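# Pour grains into the empty bowl, return first bowl

## Task

Tip the grains from the full bowl into the empty bowl with none spilled; then set the first bowl down upright and level on the counter at its original spot, and release it so the hand no longer touches it.

## Robot and tools

Robot: two arms, left_arm and right_arm, each ending in a five-finger hand (left_arm has a left hand, right_arm a right hand). Base positions in the scene frame: left_arm (-0.037, +0.359, +0.003) m, right_arm (+0.039, -0.236, 0) m, both turned only about 1 degree about z. A post stands on the floor behind the arms.

Scene frame: origin at table-top height midway between the nominal bases, +x out over the table, +y toward left_arm, +z up. Image left/right does not match arm names. Hand poses, targets and offsets for each arm use that arm's own base axes; fixed cameras and the table use the scene frame.

Hand point: a spot fixed to the palm, 0.05 m in front of it and 0.15 m from the wrist face. Its +z runs along the straight fingers, +y points out of the palm, +x runs across the palm away from the thumb on the right hand (toward the thumb on the left hand). Straight fingertips sit about 0.06-0.07 m past the point along +z and 0.06 m behind it along -y. A wrist bracket on the little-finger side can strike objects.

The row (used by execute_actions and move): 28 numbers, all in [-1, 1], always both arms even if one is idle. Order: left dx, dy, dz, rx, ry, rz; left little, ring, middle, index, thumb_bend, thumb_turn, force_limit, speed; then the same 14 for the right arm. The six pose numbers are an offset, not a pose, from that arm's Hand target as it stood when the action or move began, along that arm's base axes; 1.0 equals 0.6 m for dx/dy/dz and 180 degrees for rx/ry/rz, which form a single rotation vector turned about the Hand target position. Every row in one action counts from the same start, not from the row before, and a new call counts from the updated Hand target, so resending an offset moves further. Six zeros means no new pose request. Finger numbers are absolute targets: +1 open/straight, -1 curled; thumb_bend +1 straight, -1 fully bent; thumb_turn +1 beside the palm, -1 opposite the fingers. force_limit maps -1..+1 to roughly 0..10 N at the fingertip (0..15 N for the two thumb motors); speed rises from near zero at -1 to full at +0.48 and above. There is no 'no change' value: to keep a hand as it is, repeat the last eight hand numbers you sent for it (before any were sent, use hand_measured plus hand_force_limit and hand_speed). For a soft grip close at speed -0.94 or below. With the thumb turned in, the hand wraps objects about 0.035-0.065 m thick; thumb tip and index pad can pinch light items up to about 0.08 m.

execute_actions(actions, cameras): actions is a list of actions; each action is a list of 1-15 rows, each row one 1/30 s step; a short action repeats its last row up to 15 steps. Images return only if actions is empty or cameras names some.

move(target, speed, blend, blocking, cameras): target is one row or a list of up to 15 rows; every row's pose part is an offset from the Hand targets at the start of the move, not from the previous row. speed is the path's top speed in m/s (0.002 to 4.3, default 0.25; turning up to twice that in rad/s), one value or one per target. blend in metres rounds corners (0 = stop at each). All paths finish together within 10 s. Paths do not avoid obstacles or the other arm, and the hand can lag, stray or overshoot speed. Hand numbers of later rows are applied on arrival. The result adds a 'move:' line: done, off_target, moving, held or fault, plus limits such as paced or held.

wait(seconds 0-3600): lets time pass, a running move continues. stop(): brakes a running move. zoom_image(camera, region [x0,y0,x1,y1], at most 504x504 px): closer look at cam_head_left, cam_head_right or cam_high (each 504x504). show_instructions(): shows the reference images. finished_scene(scene=1): ends the scene permanently; the bowls must stay correct without the robot.

Results: end_effector_position (m) and end_effector_quat_wxyz per arm in its base frame (can be off by a few cm); Hand target, the last commanded pose after clipping, from which the next offsets count; joint positions, velocities, torques; hand_measured, hand_stopped_by (moving, target, force, stalled, fault) and hand_load_n, each six values in the hand-motor order. A load near 0 after grasping means the grip was lost. Motor temperatures; MOTOR HOT appears near 85 °C, and at 100 °C the arm goes limp for 30-60 s.

Behaviour to expect: the arms are loose; a hand often rests 1-3 cm (sometimes 5) below or short of its command without touching anything. Orientation is clipped to within 40 degrees of the current one each step. If short, resend the gap as an offset. To stop pushing on something, command back past the hand point. Time keeps running while you think.

Avoid: dropping the bowl even a few mm, releasing it while moving, spilling grains, knocking anything out of the work area, hitting the table, post or heavy objects, fast swings with a load, crushing fingers, and any contact between the two arms or hands. Loose objects may occasionally be nudged by something external.

Each tool is called as name([rows], argument=value, ...), one row to a line, values as JSON.

Reference images:

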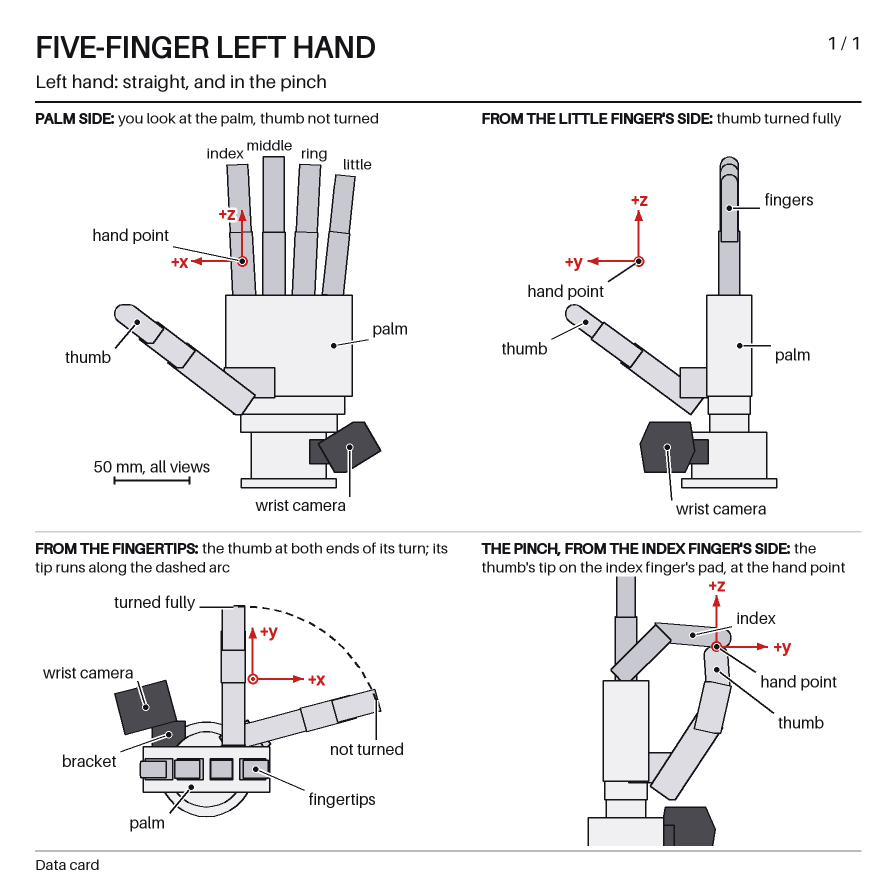

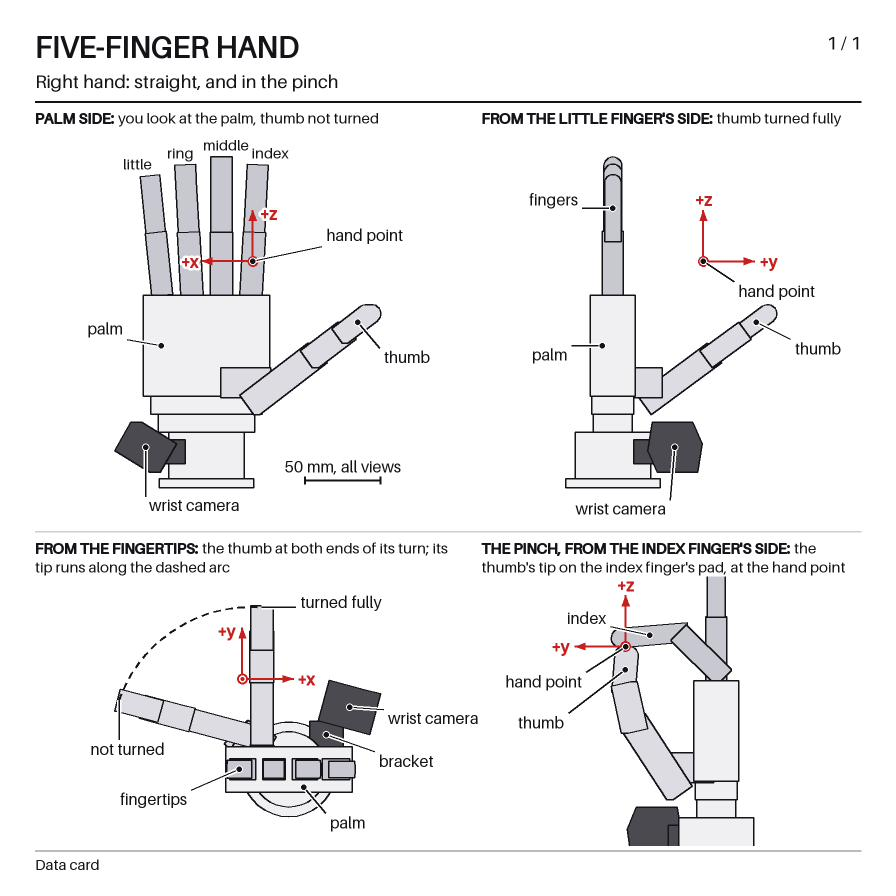

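## Session

execute_actions(actions=[])

Scene clock: 0.00 s.
left_arm: end_effector_position=(+0.5527, -0.0090, +0.3029) hand_measured=(+1.000, +1.000, +1.000, +1.000, +1.000, +1.000) hand_load_n=(+0.0, +0.0, +0.0, +0.0, +0.0, +0.0) hand_stopped_by=(target, target, target, target, target, target) hand_force_limit=0.00 hand_speed=-0.80 end_effector_quat_wxyz=(+0.171, +0.748, -0.398, +0.503) | right_arm: end_effector_position=(+0.5357, +0.0620, +0.1511) hand_measured=(+1.000, +1.000, +1.000, +1.000, +1.000, +1.000) hand_load_n=(+0.0, +0.0, +0.0, +0.0, +0.0, +0.0) hand_stopped_by=(target, target, target, target, target, target) hand_force_limit=0.00 hand_speed=-0.80 end_effector_quat_wxyz=(-0.355, +0.663, -0.367, +0.547)
Joint positions: left_arm=[0.344 1.554 1.331 -0.657 0.971 -0.623] | right_arm=[0.142 1.34 0.604 0.586 0.07 -0.479]
Joint velocities: within noise
Joint torques (N m): no reading
Motor temperatures (°C): left_arm=[28 29 32 25 30 26] | right_arm=[30 29 29 30 27 27]
Heat: left arm: hottest elbow 32 °C; right arm: hottest waist 30 °C.
Hand target: left_arm +0.5579, -0.0079, +0.3231; +0.159, +0.737, -0.405, +0.518 | right_arm +0.5457, +0.0623, +0.1705; -0.362, +0.651, -0.360, +0.562

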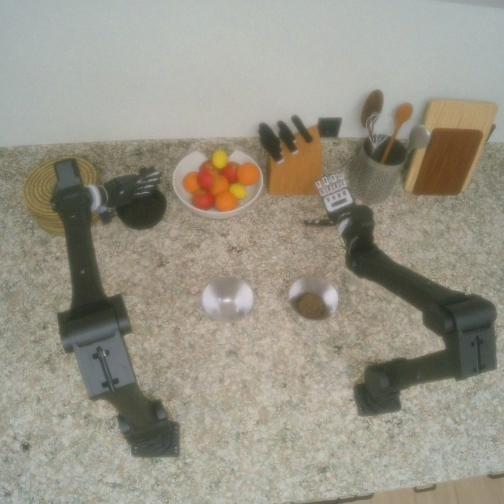

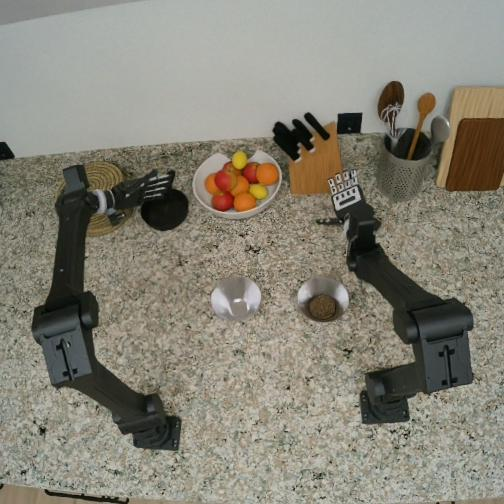

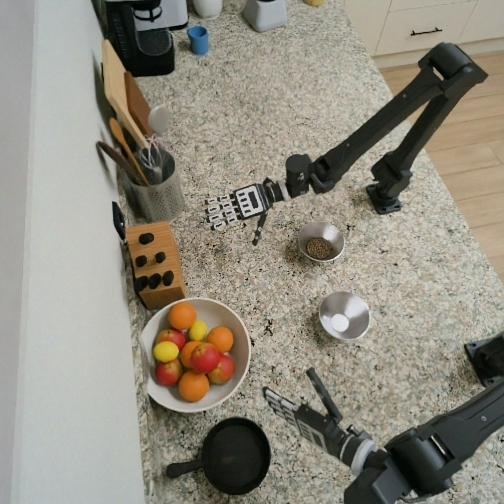

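zoom_image(camera="cam_head_right", region=[180, 230, 380, 360])

zoom_image(camera="cam_high", region=[250, 180, 430, 360])

zoom_image(camera="cam_head_left", region=[180, 230, 380, 360])

Scaled by 2.520 from the camera's image (finer frame: 720x720).

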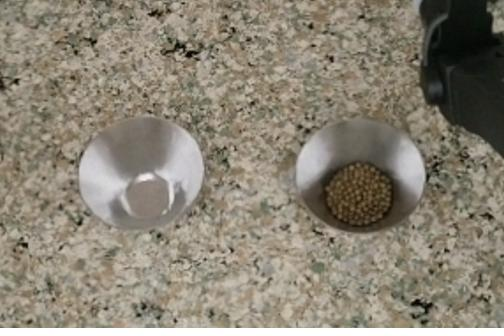

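Scaled by 2.800 from the camera's image (finer frame: 720x720).

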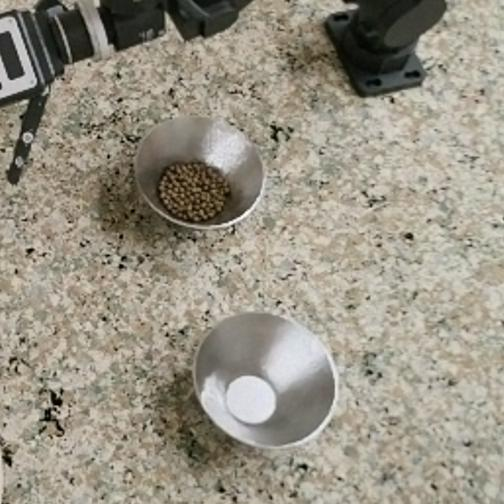

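Scaled by 2.520 from the camera's image (finer frame: 720x720).

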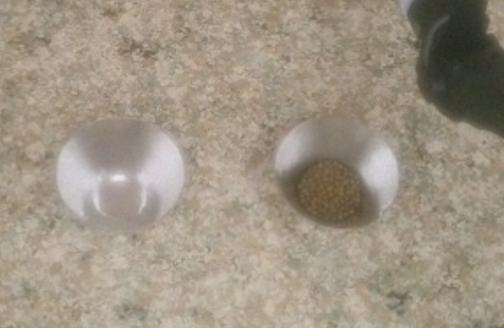

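move([
  [0,0,0,0,0,0,1,1,1,1,1,1,0,-0.8, 0,0,0.13,0,0,0,1,1,1,1,1,-1,0,0],
  [0,0,0,0,0,0,1,1,1,1,1,1,0,-0.8, -0.3867,0.1915,0.13,-0.0121,0.466,-0.0213,1,1,1,1,1,-1,0,0],
], blend=[0.03,0], speed=0.15, cameras=["all"])

Scene clock: 214.53 s.
left_arm: end_effector_position=(+0.5527, -0.0090, +0.3029) hand_measured=(+1.000, +1.000, +1.000, +1.000, +1.000, +1.000) hand_load_n=(+0.0, -0.5, +0.0, +0.0, +0.0, -0.5) hand_stopped_by=(target, target, target, target, target, target) hand_force_limit=0.00 hand_speed=-0.80 end_effector_quat_wxyz=(+0.171, +0.748, -0.398, +0.503) | right_arm: end_effector_position=(+0.3035, +0.1647, +0.2352) hand_measured=(+1.000, +1.000, +1.000, +1.000, +1.000, -1.000) hand_load_n=(+0.0, +0.0, +0.0, +0.0, +0.0, +0.0) hand_stopped_by=(target, target, target, target, target, target) hand_force_limit=0.00 hand_speed=0.00 end_effector_quat_wxyz=(+0.015, +0.856, -0.516, -0.011)
Joint positions: left_arm=[0.344 1.554 1.331 -0.657 0.971 -0.623] | right_arm=[0.42 1.426 1.389 -1.57 -0.002 -0.067]
Joint torques (N m): left_arm=[-0.26 -13.98 10.07 1.65 0.51 -0.05] | right_arm=[0.03 -11.05 12.67 -0.61 -0.18 0.22]
Motor temperatures (°C): left_arm=[28 32 44 25 30 26] | right_arm=[30 30 37 30 27 27]
Heat: left arm: hottest elbow 44 °C; right arm: hottest elbow 37 °C.
Hand target: left_arm +0.5579, -0.0079, +0.3231; +0.159, +0.737, -0.405, +0.518 | right_arm +0.3137, +0.1772, +0.2485; +0.000, +0.855, -0.519, +0.000
Off the commanded pose: left_arm 0.021 m, 3 deg | right_arm 0.021 m, 2 deg.
move: off_target (right_arm)

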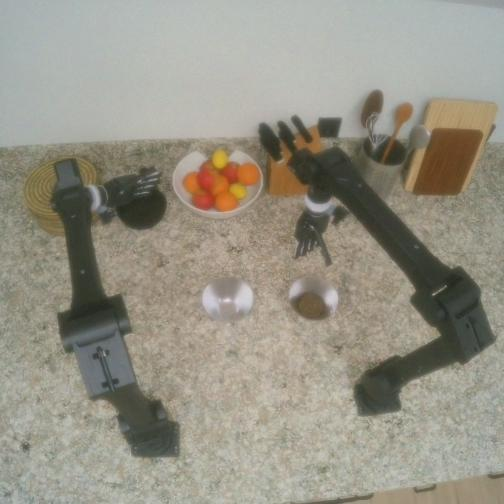

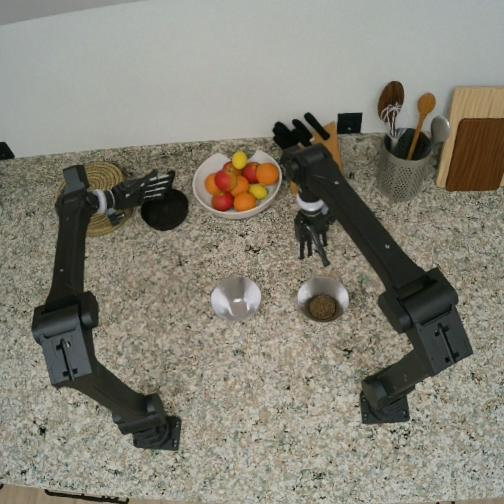

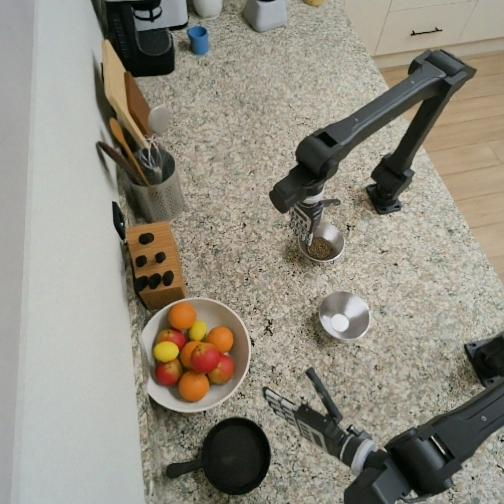

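zoom_image(camera="cam_head_right", region=[250, 170, 400, 340])

zoom_image(camera="cam_high", region=[250, 150, 400, 300])

zoom_image(camera="cam_head_left", region=[250, 170, 400, 340])

Scaled by 2.965 from the camera's image (finer frame: 720x720).

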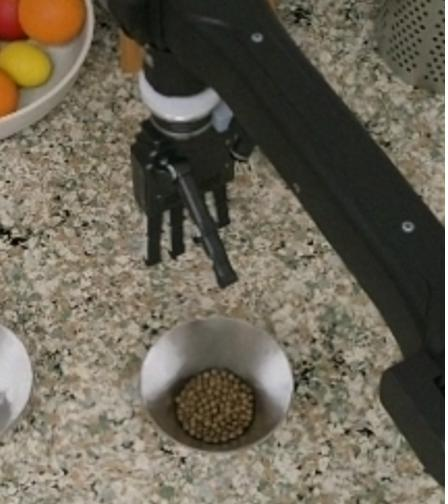

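Scaled by 3.360 from the camera's image (finer frame: 720x720).

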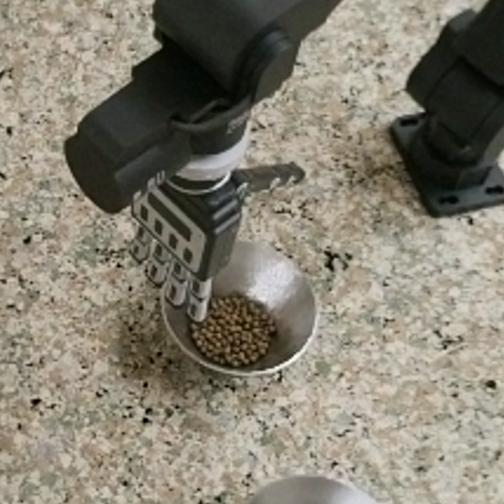

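Scaled by 2.965 from the camera's image (finer frame: 720x720).

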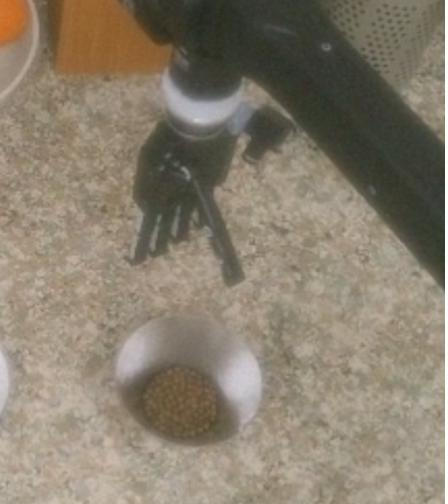

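move(target=[0,0,0,0,0,0,1,1,1,1,1,1,0,-0.8, 0.009,0.002,-0.19,0,0,0,1,1,1,1,1,-1,0,0], speed=0.1, cameras=["all"])

zoom_image(camera="cam_head_right", region=[260, 200, 380, 340])

zoom_image(camera="cam_high", region=[250, 160, 370, 300])

zoom_image(camera="cam_head_left", region=[250, 200, 370, 340])

Scene clock: 262.77 s.
left_arm: end_effector_position=(+0.5527, -0.0090, +0.3029) hand_measured=(+1.000, +1.000, +1.000, +1.000, +1.000, +1.000) hand_load_n=(+0.5, +0.0, +0.0, +0.0, +0.0, +0.0) hand_stopped_by=(target, target, target, target, target, target) hand_force_limit=0.00 hand_speed=-0.80 end_effector_quat_wxyz=(+0.171, +0.748, -0.398, +0.503) | right_arm: end_effector_position=(+0.3145, +0.1695, +0.1368) hand_measured=(+1.000, +1.000, +1.000, +1.000, +1.000, -1.000) hand_load_n=(+0.0, +0.0, +0.0, +0.5, +0.0, +0.0) hand_stopped_by=(target, target, target, target, target, target) hand_force_limit=0.00 hand_speed=0.00 end_effector_quat_wxyz=(+0.007, +0.857, -0.516, -0.006)
Joint positions: left_arm=[0.344 1.554 1.331 -0.657 0.971 -0.623] | right_arm=[0.42 1.486 1.194 -1.297 -0.002 -0.067]
Joint torques (N m): left_arm=[-0.67 -13.45 10.06 1.66 0.48 -0.04] | right_arm=[-0.26 -11.69 8.43 0.53 -0.17 0.17]
Heat: left arm: hottest elbow 45 °C; right arm: hottest elbow 39 °C.
Hand target: left_arm +0.5579, -0.0079, +0.3231; +0.159, +0.737, -0.405, +0.518 | right_arm +0.3191, +0.1784, +0.1345; +0.000, +0.855, -0.519, +0.000
Off the commanded pose: left_arm 0.021 m, 3 deg | right_arm 0.010 m, 1 deg.
move: done

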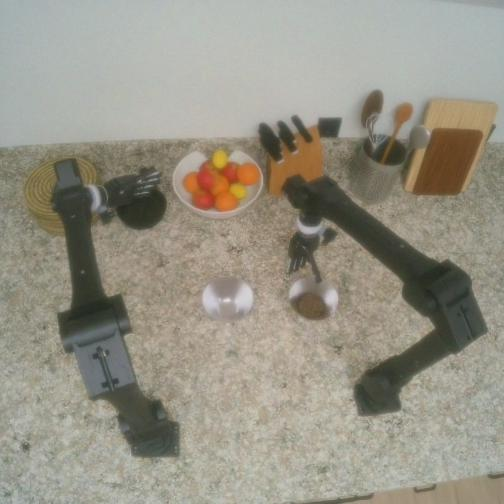

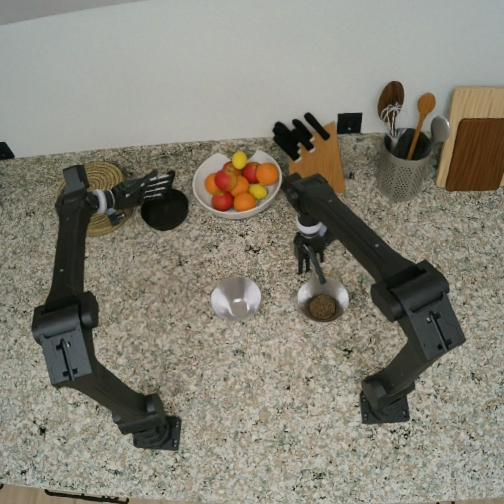

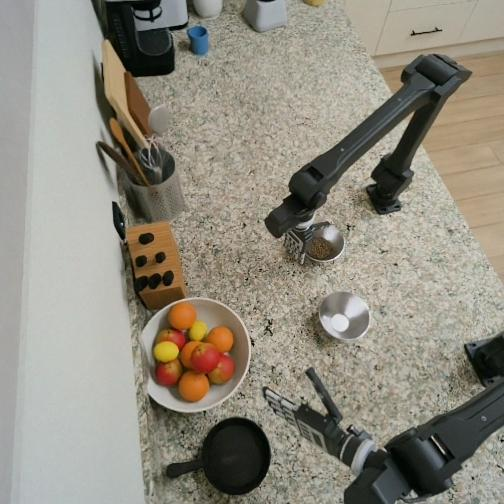

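Scaled by 3.600 from the camera's image (finer frame: 720x720).

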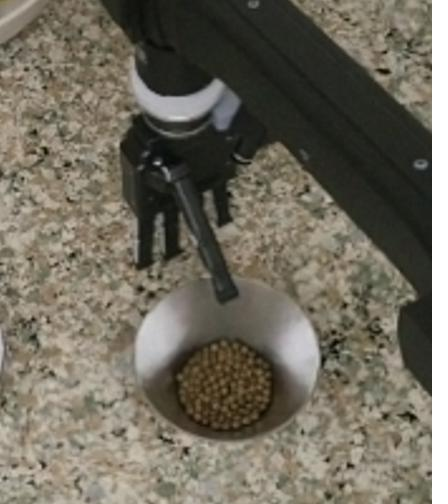

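Scaled by 3.600 from the camera's image (finer frame: 720x720).

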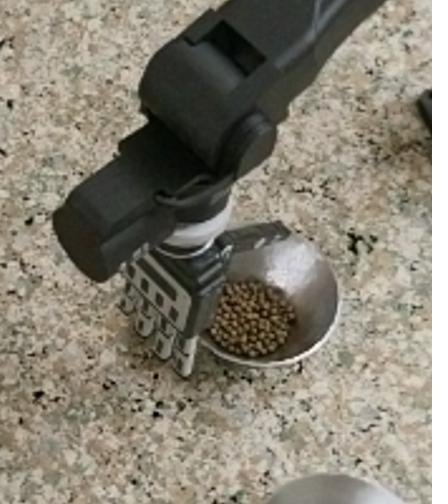

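Scaled by 3.600 from the camera's image (finer frame: 720x720).

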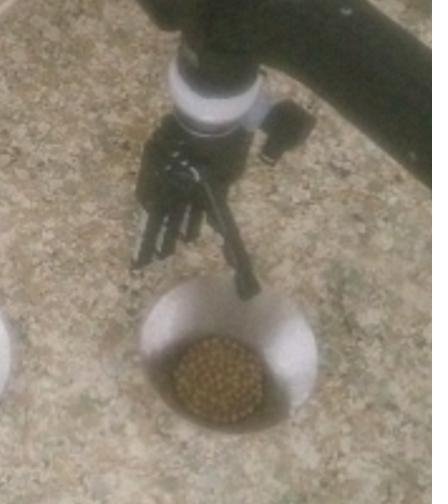

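move([
  [0,0,0,0,0,0,1,1,1,1,1,1,0,-0.8, 0,0,0.1667,0,0,0,0.4,0.4,0.4,0.4,0,-1,0,0],
  [0,0,0,0,0,0,1,1,1,1,1,1,0,-0.8, -0.027,0.112,0.135,0.2215,-0.1943,0.2193,0.4,0.4,0.4,0.4,0,-1,0,0],
], blend=[0.02,0], speed=0.15, cameras=["all"])

zoom_image(camera="cam_head_right", region=[220, 200, 360, 340])

zoom_image(camera="cam_high", region=[260, 160, 400, 300])

zoom_image(camera="cam_head_left", region=[220, 200, 360, 340])

Scene clock: 576.83 s.
left_arm: end_effector_position=(+0.5527, -0.0090, +0.3029) hand_measured=(+1.000, +1.000, +1.000, +1.000, +1.000, +1.000) hand_load_n=(+0.0, +0.0, +0.0, +0.0, +0.0, -0.5) hand_stopped_by=(target, target, target, target, target, target) hand_force_limit=0.00 hand_speed=-0.80 end_effector_quat_wxyz=(+0.171, +0.748, -0.398, +0.503) | right_arm: end_effector_position=(+0.2931, +0.2482, +0.2047) hand_measured=(+0.400, +0.400, +0.400, +0.400, +0.000, -1.000) hand_load_n=(+0.0, +0.0, -0.5, +0.0, +0.0, +0.0) hand_stopped_by=(target, target, target, target, target, target) hand_force_limit=0.00 hand_speed=0.00 end_effector_quat_wxyz=(-0.416, +0.892, -0.171, +0.051)
Joint positions: left_arm=[0.344 1.554 1.331 -0.657 0.971 -0.623] | right_arm=[0.427 1.067 0.904 -0.74 -0.597 -0.551]
Joint velocities: left_arm=[within noise] | right_arm=[-0.005 -0.015 0.007 -0.002 -0.022 -0.154]
Joint torques (N m): left_arm=[-0.44 -13.86 10.06 1.83 0.52 -0.07] | right_arm=[-1.67 -8.94 9.54 2.26 -0.59 -0.15]
Heat: left arm: hottest elbow 47 °C; right arm: hottest elbow 36 °C.
Hand target: left_arm +0.5579, -0.0079, +0.3231; +0.159, +0.737, -0.405, +0.518 | right_arm +0.3029, +0.2456, +0.2155; -0.431, +0.886, -0.157, +0.076
Off the commanded pose: left_arm 0.021 m, 3 deg | right_arm 0.015 m, 4 deg.
move: off_target (right_arm)

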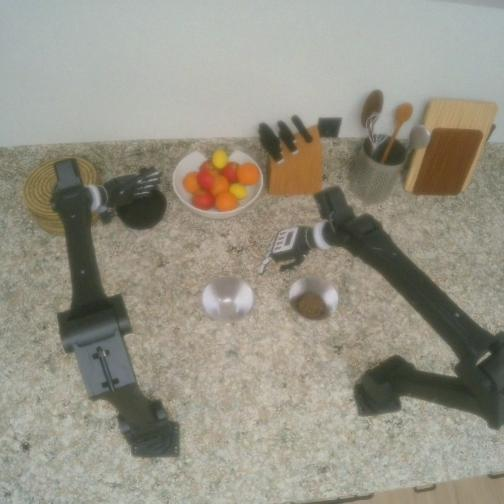

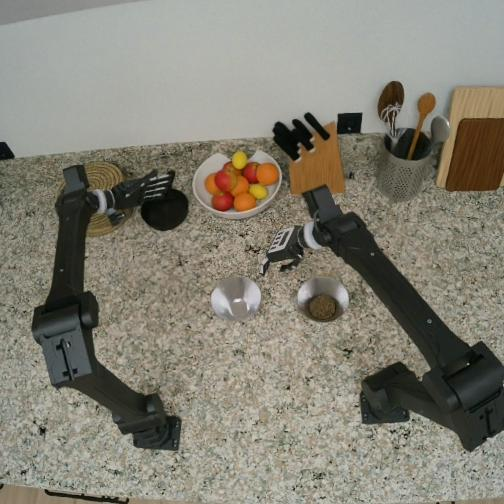

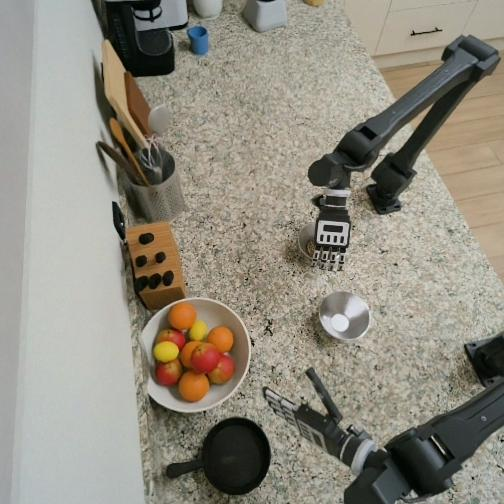

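Scaled by 3.600 from the camera's image (finer frame: 720x720).

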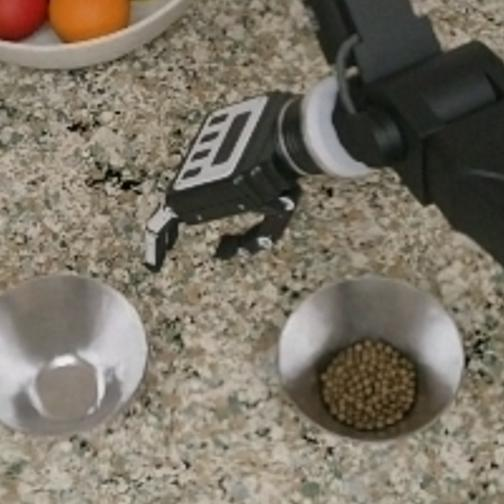

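Scaled by 3.600 from the camera's image (finer frame: 720x720).

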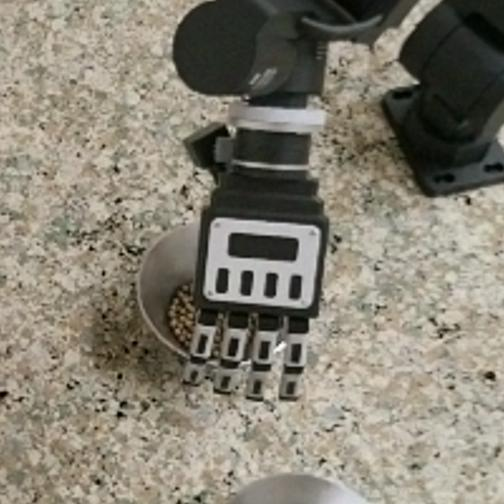

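Scaled by 3.600 from the camera's image (finer frame: 720x720).

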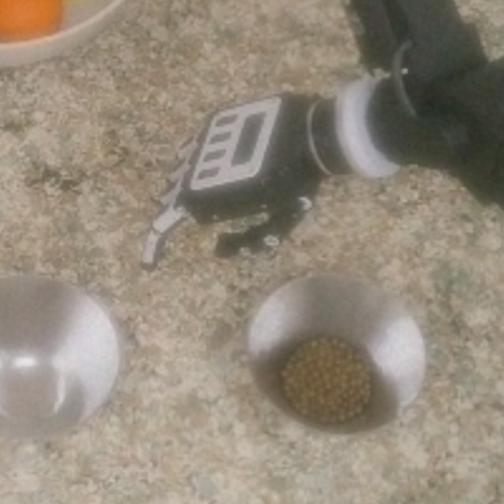

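move(target=[0,0,0,0,0,0,1,1,1,1,1,1,0,-0.8, 0.0145,-0.0387,-0.174,0,0,0,0.4,0.4,0.4,0.4,0,-1,0,0], speed=0.1, cameras=["all"])

zoom_image(camera="cam_head_right", region=[240, 210, 370, 340])

zoom_image(camera="cam_high", region=[270, 180, 400, 310])

zoom_image(camera="cam_head_left", region=[230, 210, 360, 340])

Scene clock: 616.80 s.
left_arm: end_effector_position=(+0.5527, -0.0090, +0.3029) hand_measured=(+1.000, +1.000, +1.000, +1.000, +1.000, +1.000) hand_load_n=(+0.0, +0.0, +0.0, +0.0, -0.5, +0.0) hand_stopped_by=(target, target, target, target, target, target) hand_force_limit=0.00 hand_speed=-0.80 end_effector_quat_wxyz=(+0.171, +0.748, -0.398, +0.503) | right_arm: end_effector_position=(+0.2991, +0.2242, +0.1069) hand_measured=(+0.400, +0.400, +0.400, +0.400, +0.000, -1.000) hand_load_n=(+0.0, +0.0, +0.0, +0.0, +0.0, +0.0) hand_stopped_by=(target, target, target, target, target, target) hand_force_limit=0.00 hand_speed=0.00 end_effector_quat_wxyz=(-0.421, +0.889, -0.168, +0.058)
Joint positions: left_arm=[0.344 1.554 1.331 -0.657 0.971 -0.623] | right_arm=[0.349 1.144 0.688 -0.47 -0.646 -0.625]
Joint torques (N m): left_arm=[-0.26 -14.15 9.91 1.76 0.44 -0.05] | right_arm=[-1.61 -6.95 9.01 2.22 -0.63 -0.15]
Heat: left arm: hottest elbow 48 °C; right arm: hottest elbow 39 °C.
Hand target: left_arm +0.5579, -0.0079, +0.3231; +0.159, +0.737, -0.405, +0.518 | right_arm +0.3116, +0.2224, +0.1111; -0.431, +0.886, -0.157, +0.076
Off the commanded pose: left_arm 0.021 m, 3 deg | right_arm 0.013 m, 3 deg.
move: off_target (right_arm)

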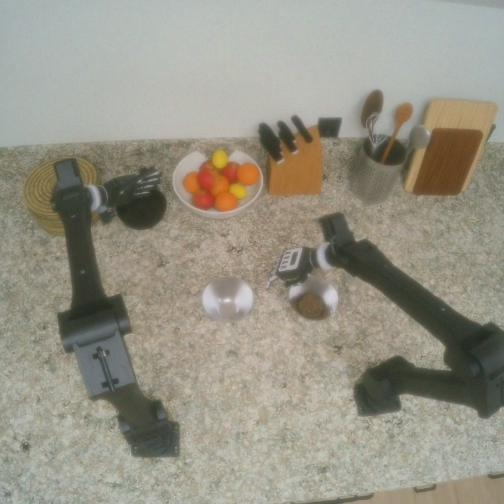

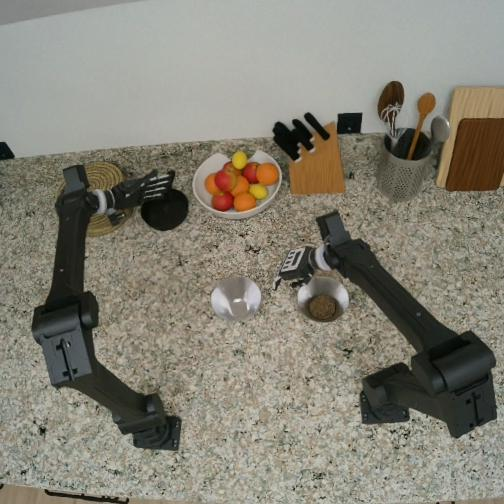

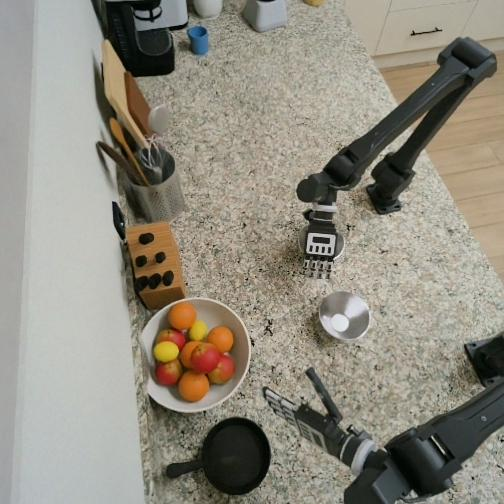

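Scaled by 3.877 from the camera's image (finer frame: 720x720).

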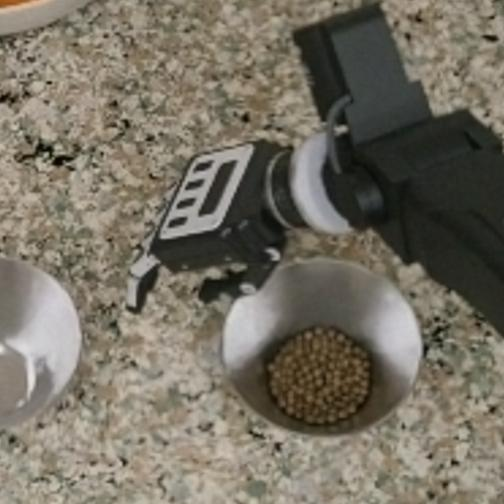

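Scaled by 3.877 from the camera's image (finer frame: 720x720).

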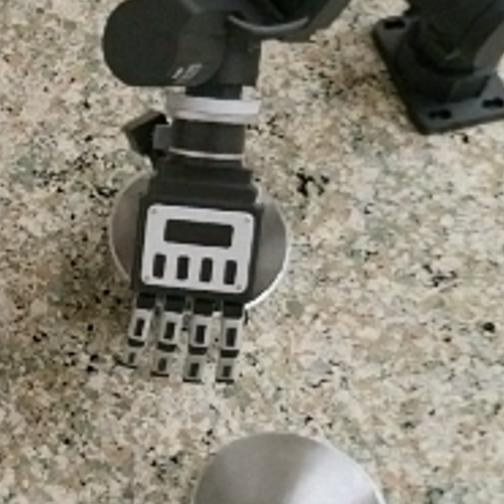

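Scaled by 3.877 from the camera's image (finer frame: 720x720).

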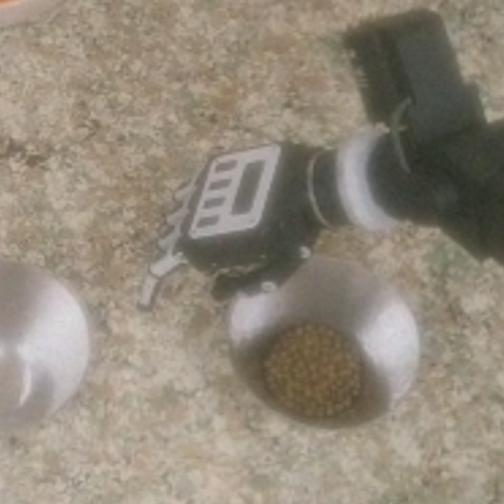

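move(target=[0,0,0,0,0,0,1,1,1,1,1,1,0,-0.8, -0.0088,-0.0842,-0.1103,0,0,0,0.4,0.4,0.4,0.4,0,-1,0,0], speed=0.05, cameras=["all"])

zoom_image(camera="cam_head_right", region=[250, 230, 370, 350])

zoom_image(camera="cam_high", region=[280, 190, 400, 310])

zoom_image(camera="cam_head_left", region=[240, 230, 360, 350])

Scene clock: 648.80 s.
left_arm: end_effector_position=(+0.5527, -0.0090, +0.3029) hand_measured=(+1.000, +1.000, +1.000, +1.000, +1.000, +1.000) hand_load_n=(+0.0, +0.0, +0.0, +0.0, +0.0, +0.0) hand_stopped_by=(target, target, target, target, target, target) hand_force_limit=0.00 hand_speed=-0.80 end_effector_quat_wxyz=(+0.171, +0.748, -0.398, +0.503) | right_arm: end_effector_position=(+0.2954, +0.1748, +0.0434) hand_measured=(+0.400, +0.400, +0.400, +0.400, +0.000, -1.000) hand_load_n=(+0.0, +0.0, +0.0, +0.0, +0.0, +0.0) hand_stopped_by=(target, target, target, target, target, target) hand_force_limit=0.00 hand_speed=0.00 end_effector_quat_wxyz=(-0.424, +0.888, -0.167, +0.059)
Joint positions: left_arm=[0.344 1.554 1.331 -0.657 0.971 -0.623] | right_arm=[0.194 1.224 0.562 -0.365 -0.737 -0.789]
Joint torques (N m): left_arm=[-0.15 -13.57 9.96 1.59 0.48 -0.09] | right_arm=[-1.61 -6.71 7.72 2 -0.72 -0.15]
Heat: left arm: hottest elbow 48 °C; right arm: hottest elbow 37 °C.
Hand target: left_arm +0.5579, -0.0079, +0.3231; +0.159, +0.737, -0.405, +0.518 | right_arm +0.3063, +0.1719, +0.0449; -0.431, +0.886, -0.157, +0.076
Off the commanded pose: left_arm 0.021 m, 3 deg | right_arm 0.011 m, 2 deg.
move: off_target (right_arm)

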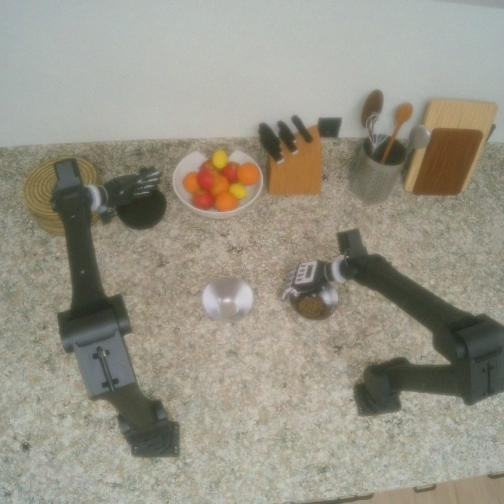

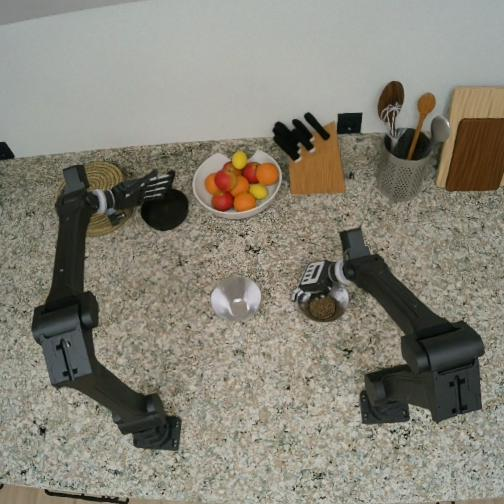

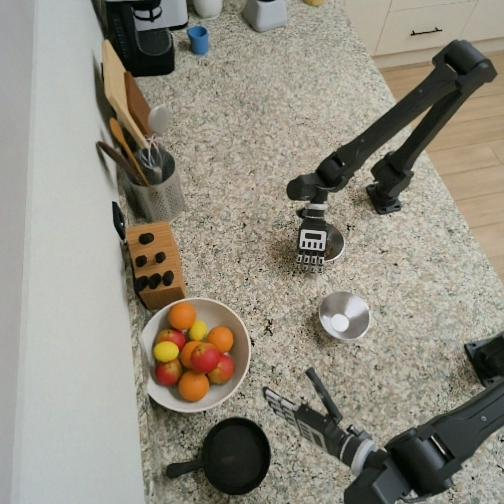

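Scaled by 4.200 from the camera's image (finer frame: 720x720).

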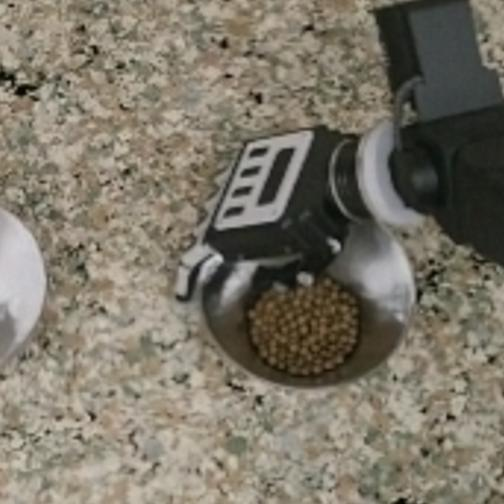

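Scaled by 4.200 from the camera's image (finer frame: 720x720).

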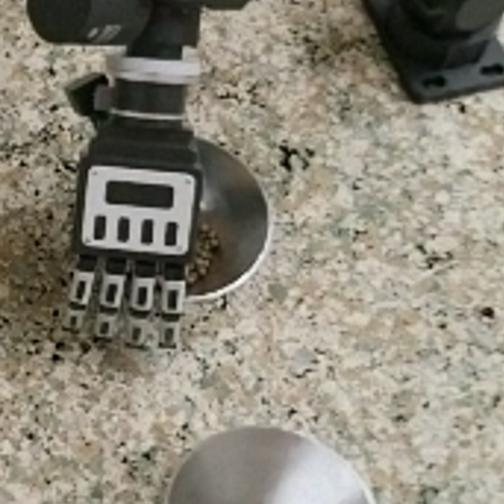

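Scaled by 4.200 from the camera's image (finer frame: 720x720).

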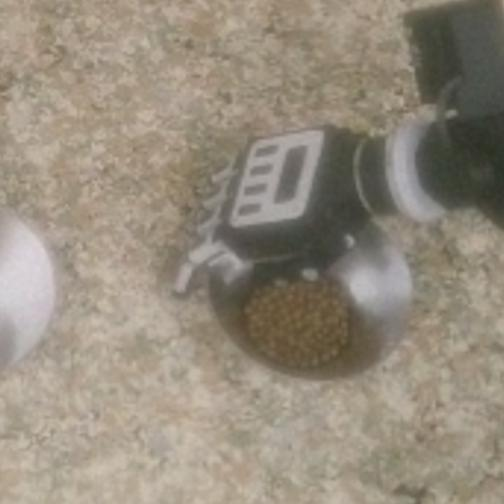

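move(target=[0,0,0,0,0,0,1,1,1,1,1,1,0,-0.8, -0.0092,0.0143,-0.0083,0,0,0,0.4,0.4,0.4,0.4,0,-1,0,0], speed=0.05, cameras=[])

Scene clock: 675.23 s.
left_arm: end_effector_position=(+0.5527, -0.0090, +0.3029) hand_measured=(+1.000, +1.000, +1.000, +1.000, +1.000, +1.000) hand_load_n=(+0.0, +0.0, +0.0, -0.5, +0.0, +0.0) hand_stopped_by=(target, target, target, target, target, target) hand_force_limit=0.00 hand_speed=-0.80 end_effector_quat_wxyz=(+0.171, +0.748, -0.398, +0.503) | right_arm: end_effector_position=(+0.2980, +0.1748, +0.0399) hand_measured=(+0.400, +0.400, +0.400, +0.400, +0.000, -1.000) hand_load_n=(+0.0, +0.0, +0.0, +0.0, +0.0, +0.5) hand_stopped_by=(target, target, target, target, target, target) hand_force_limit=0.00 hand_speed=0.00 end_effector_quat_wxyz=(-0.427, +0.886, -0.162, +0.071)
Joint positions: left_arm=[0.344 1.554 1.331 -0.657 0.971 -0.623] | right_arm=[0.194 1.224 0.545 -0.32 -0.734 -0.789]
Joint torques (N m): left_arm=[-0.38 -13.57 10.11 1.72 0.45 -0.05] | right_arm=[0.09 -6.89 7.3 1.92 -0.23 0.17]
Heat: left arm: hottest elbow 48 °C; right arm: hottest elbow 38 °C.
Hand target: left_arm +0.5579, -0.0079, +0.3231; +0.159, +0.737, -0.405, +0.518 | right_arm +0.3008, +0.1805, +0.0399; -0.431, +0.886, -0.157, +0.076
Off the commanded pose: left_arm 0.021 m, 3 deg | right_arm 0.006 m, 1 deg.
move: done

move(target=[0,0,0,0,0,0,1,1,1,1,1,1,0,-0.8, -0.012,0.0143,-0.0035,0,0,0,0.4,0.4,0.4,0.4,0,-1,0,0], speed=0.05, cameras=["all"])

zoom_image(camera="cam_head_right", region=[280, 250, 360, 330])

zoom_image(camera="cam_high", region=[280, 190, 360, 270])

Scene clock: 686.53 s.
left_arm: end_effector_position=(+0.5527, -0.0090, +0.3029) hand_measured=(+1.000, +1.000, +1.000, +1.000, +1.000, +1.000) hand_load_n=(+0.0, +0.0, +0.0, +0.0, +0.0, +0.0) hand_stopped_by=(target, target, target, target, target, target) hand_force_limit=0.00 hand_speed=-0.80 end_effector_quat_wxyz=(+0.171, +0.748, -0.398, +0.503) | right_arm: end_effector_position=(+0.2898, +0.1819, +0.0328) hand_measured=(+0.400, +0.400, +0.400, +0.400, +0.000, -1.000) hand_load_n=(+0.0, +0.0, +0.0, +0.0, +0.0, +0.0) hand_stopped_by=(target, target, target, target, target, target) hand_force_limit=0.00 hand_speed=0.00 end_effector_quat_wxyz=(-0.423, +0.889, -0.159, +0.069)
Joint positions: left_arm=[0.344 1.554 1.331 -0.657 0.971 -0.623] | right_arm=[0.228 1.224 0.524 -0.289 -0.712 -0.766]
Joint torques (N m): left_arm=[-0.15 -13.86 9.84 1.7 0.48 -0.11] | right_arm=[-0.09 -7.71 7.31 2.09 -0.29 0.2]
Heat: left arm: hottest elbow 48 °C; right arm: hottest elbow 38 °C.
Hand target: left_arm +0.5579, -0.0079, +0.3231; +0.159, +0.737, -0.405, +0.518 | right_arm +0.2936, +0.1891, +0.0378; -0.431, +0.886, -0.157, +0.076
Off the commanded pose: left_arm 0.021 m, 3 deg | right_arm 0.010 m, 1 deg.
move: done

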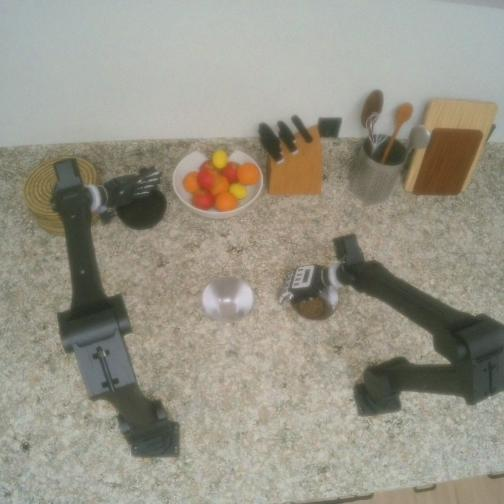

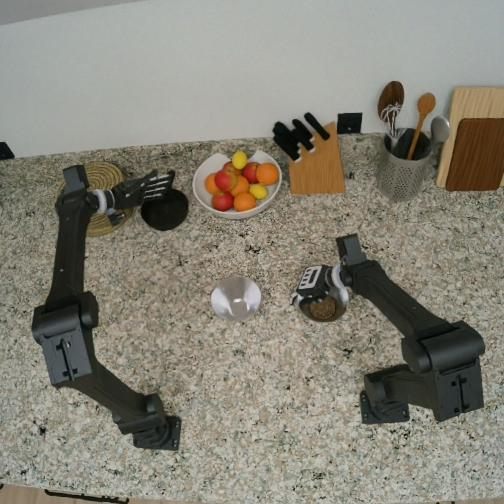

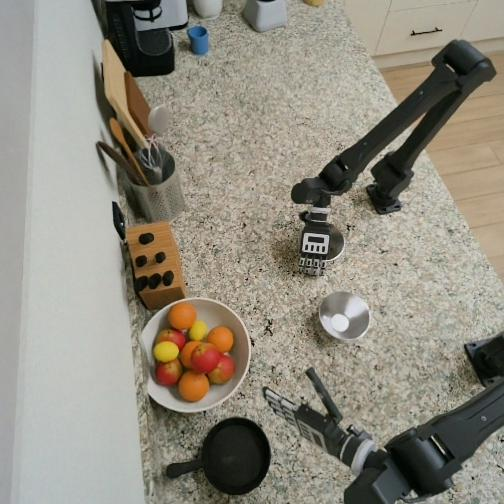

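Scaled by 6.300 from the camera's image (finer frame: 720x720).

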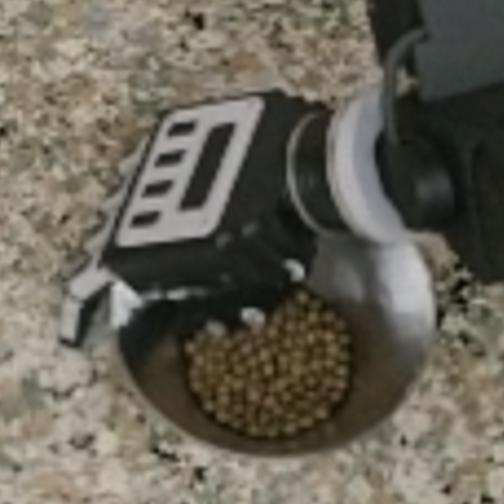

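Scaled by 6.300 from the camera's image (finer frame: 720x720).

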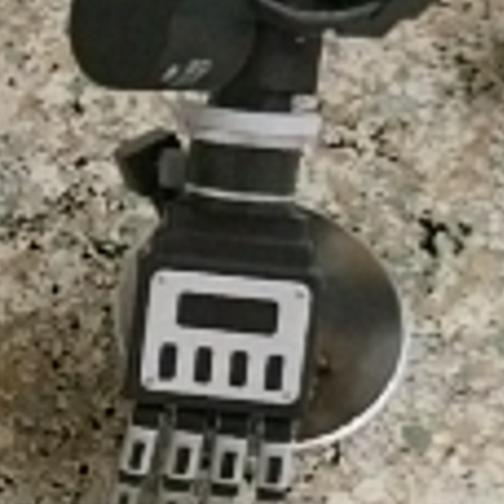

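move(target=[0,0,0,0,0,0,1,1,1,1,1,1,0,-0.8, 0,0,0,0,0,0,0.4,0.4,0.4,0.4,-0.3,-1,-0.7,-0.9], cameras=[])

wait(seconds=2, cameras=["all"])

zoom_image(camera="cam_head_right", region=[280, 250, 360, 330])

Scene clock: 698.07 s.
left_arm: end_effector_position=(+0.5527, -0.0090, +0.3029) hand_measured=(+1.000, +1.000, +1.000, +1.000, +1.000, +1.000) hand_load_n=(+0.0, +0.0, +0.0, +0.0, +0.0, +0.0) hand_stopped_by=(target, target, target, target, target, target) hand_force_limit=0.00 hand_speed=-0.80 end_effector_quat_wxyz=(+0.171, +0.748, -0.398, +0.503) | right_arm: end_effector_position=(+0.2895, +0.1821, +0.0329) hand_measured=(+0.400, +0.400, +0.400, +0.400, -0.166, -1.000) hand_load_n=(+0.0, +0.0, +0.5, +0.0, +2.0, +0.5) hand_stopped_by=(target, target, target, target, force, target) hand_force_limit=-0.70 hand_speed=-0.90 end_effector_quat_wxyz=(-0.423, +0.889, -0.162, +0.068)
Joint positions: left_arm=[0.344 1.554 1.331 -0.657 0.971 -0.623] | right_arm=[0.228 1.224 0.524 -0.289 -0.712 -0.76]
Joint torques (N m): left_arm=[-0.26 -13.1 9.96 1.62 0.48 -0.05] | right_arm=[0.03 -7.65 7.28 2.03 -0.32 0.18]
Heat: left arm: hottest elbow 48 °C; right arm: hottest elbow 38 °C.
Hand target: left_arm +0.5579, -0.0079, +0.3231; +0.159, +0.737, -0.405, +0.518 | right_arm +0.2936, +0.1891, +0.0378; -0.431, +0.886, -0.157, +0.076
Off the commanded pose: left_arm 0.021 m, 3 deg | right_arm 0.009 m, 1 deg.
move: done

Scene clock: 700.07 s.
left_arm: end_effector_position=(+0.5527, -0.0090, +0.3029) hand_measured=(+1.000, +1.000, +1.000, +1.000, +1.000, +1.000) hand_load_n=(+0.0, +0.0, +0.5, +0.0, +0.0, +0.0) hand_stopped_by=(target, target, target, target, target, target) hand_force_limit=0.00 hand_speed=-0.80 end_effector_quat_wxyz=(+0.171, +0.748, -0.398, +0.503) | right_arm: end_effector_position=(+0.2895, +0.1821, +0.0329) hand_measured=(+0.400, +0.400, +0.400, +0.400, -0.166, -1.000) hand_load_n=(+0.0, +0.0, +0.5, +0.0, +2.0, +0.5) hand_stopped_by=(target, target, target, target, force, target) hand_force_limit=-0.70 hand_speed=-0.90 end_effector_quat_wxyz=(-0.423, +0.889, -0.162, +0.068)
Joint positions: left_arm=[0.344 1.554 1.331 -0.657 0.971 -0.623] | right_arm=[0.228 1.224 0.524 -0.289 -0.712 -0.76]
Joint torques (N m): left_arm=[0.03 -13.68 9.99 1.68 0.5 -0.07] | right_arm=[-0.03 -7.71 7.35 2.07 -0.31 0.18]
Heat: left arm: hottest elbow 48 °C; right arm: hottest elbow 38 °C.
Hand target: left_arm +0.5579, -0.0079, +0.3231; +0.159, +0.737, -0.405, +0.518 | right_arm +0.2936, +0.1891, +0.0378; -0.431, +0.886, -0.157, +0.076
Off the commanded pose: left_arm 0.021 m, 3 deg | right_arm 0.009 m, 1 deg.
wait: 2.00 s; at rest by 0.17 s

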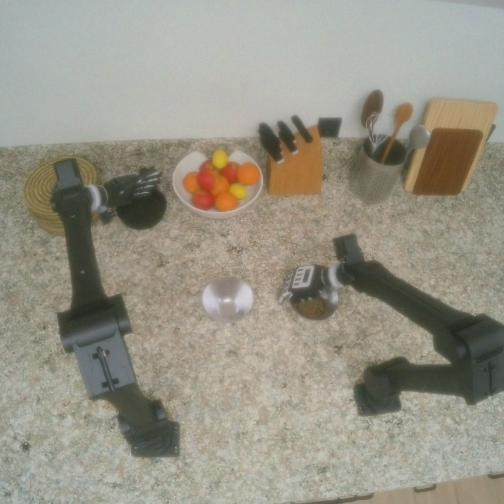

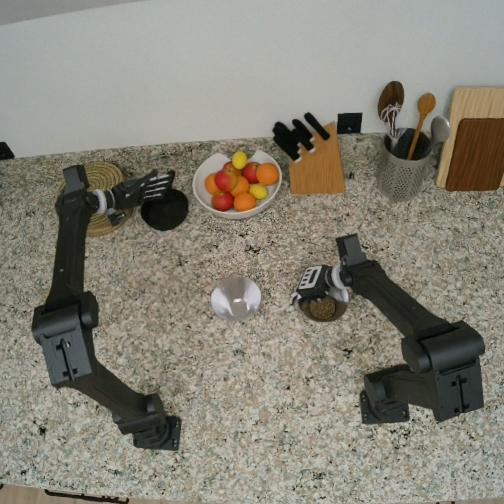

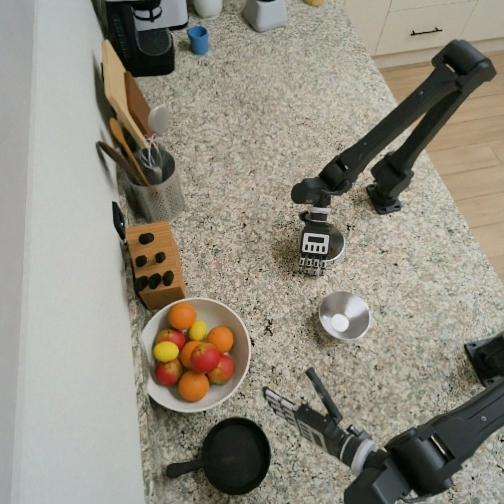

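Scaled by 6.300 from the camera's image (finer frame: 720x720).

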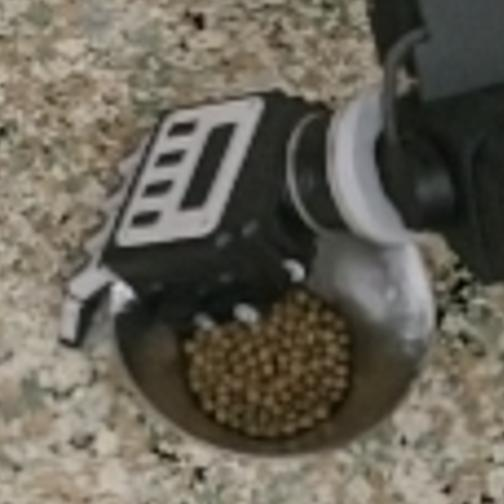

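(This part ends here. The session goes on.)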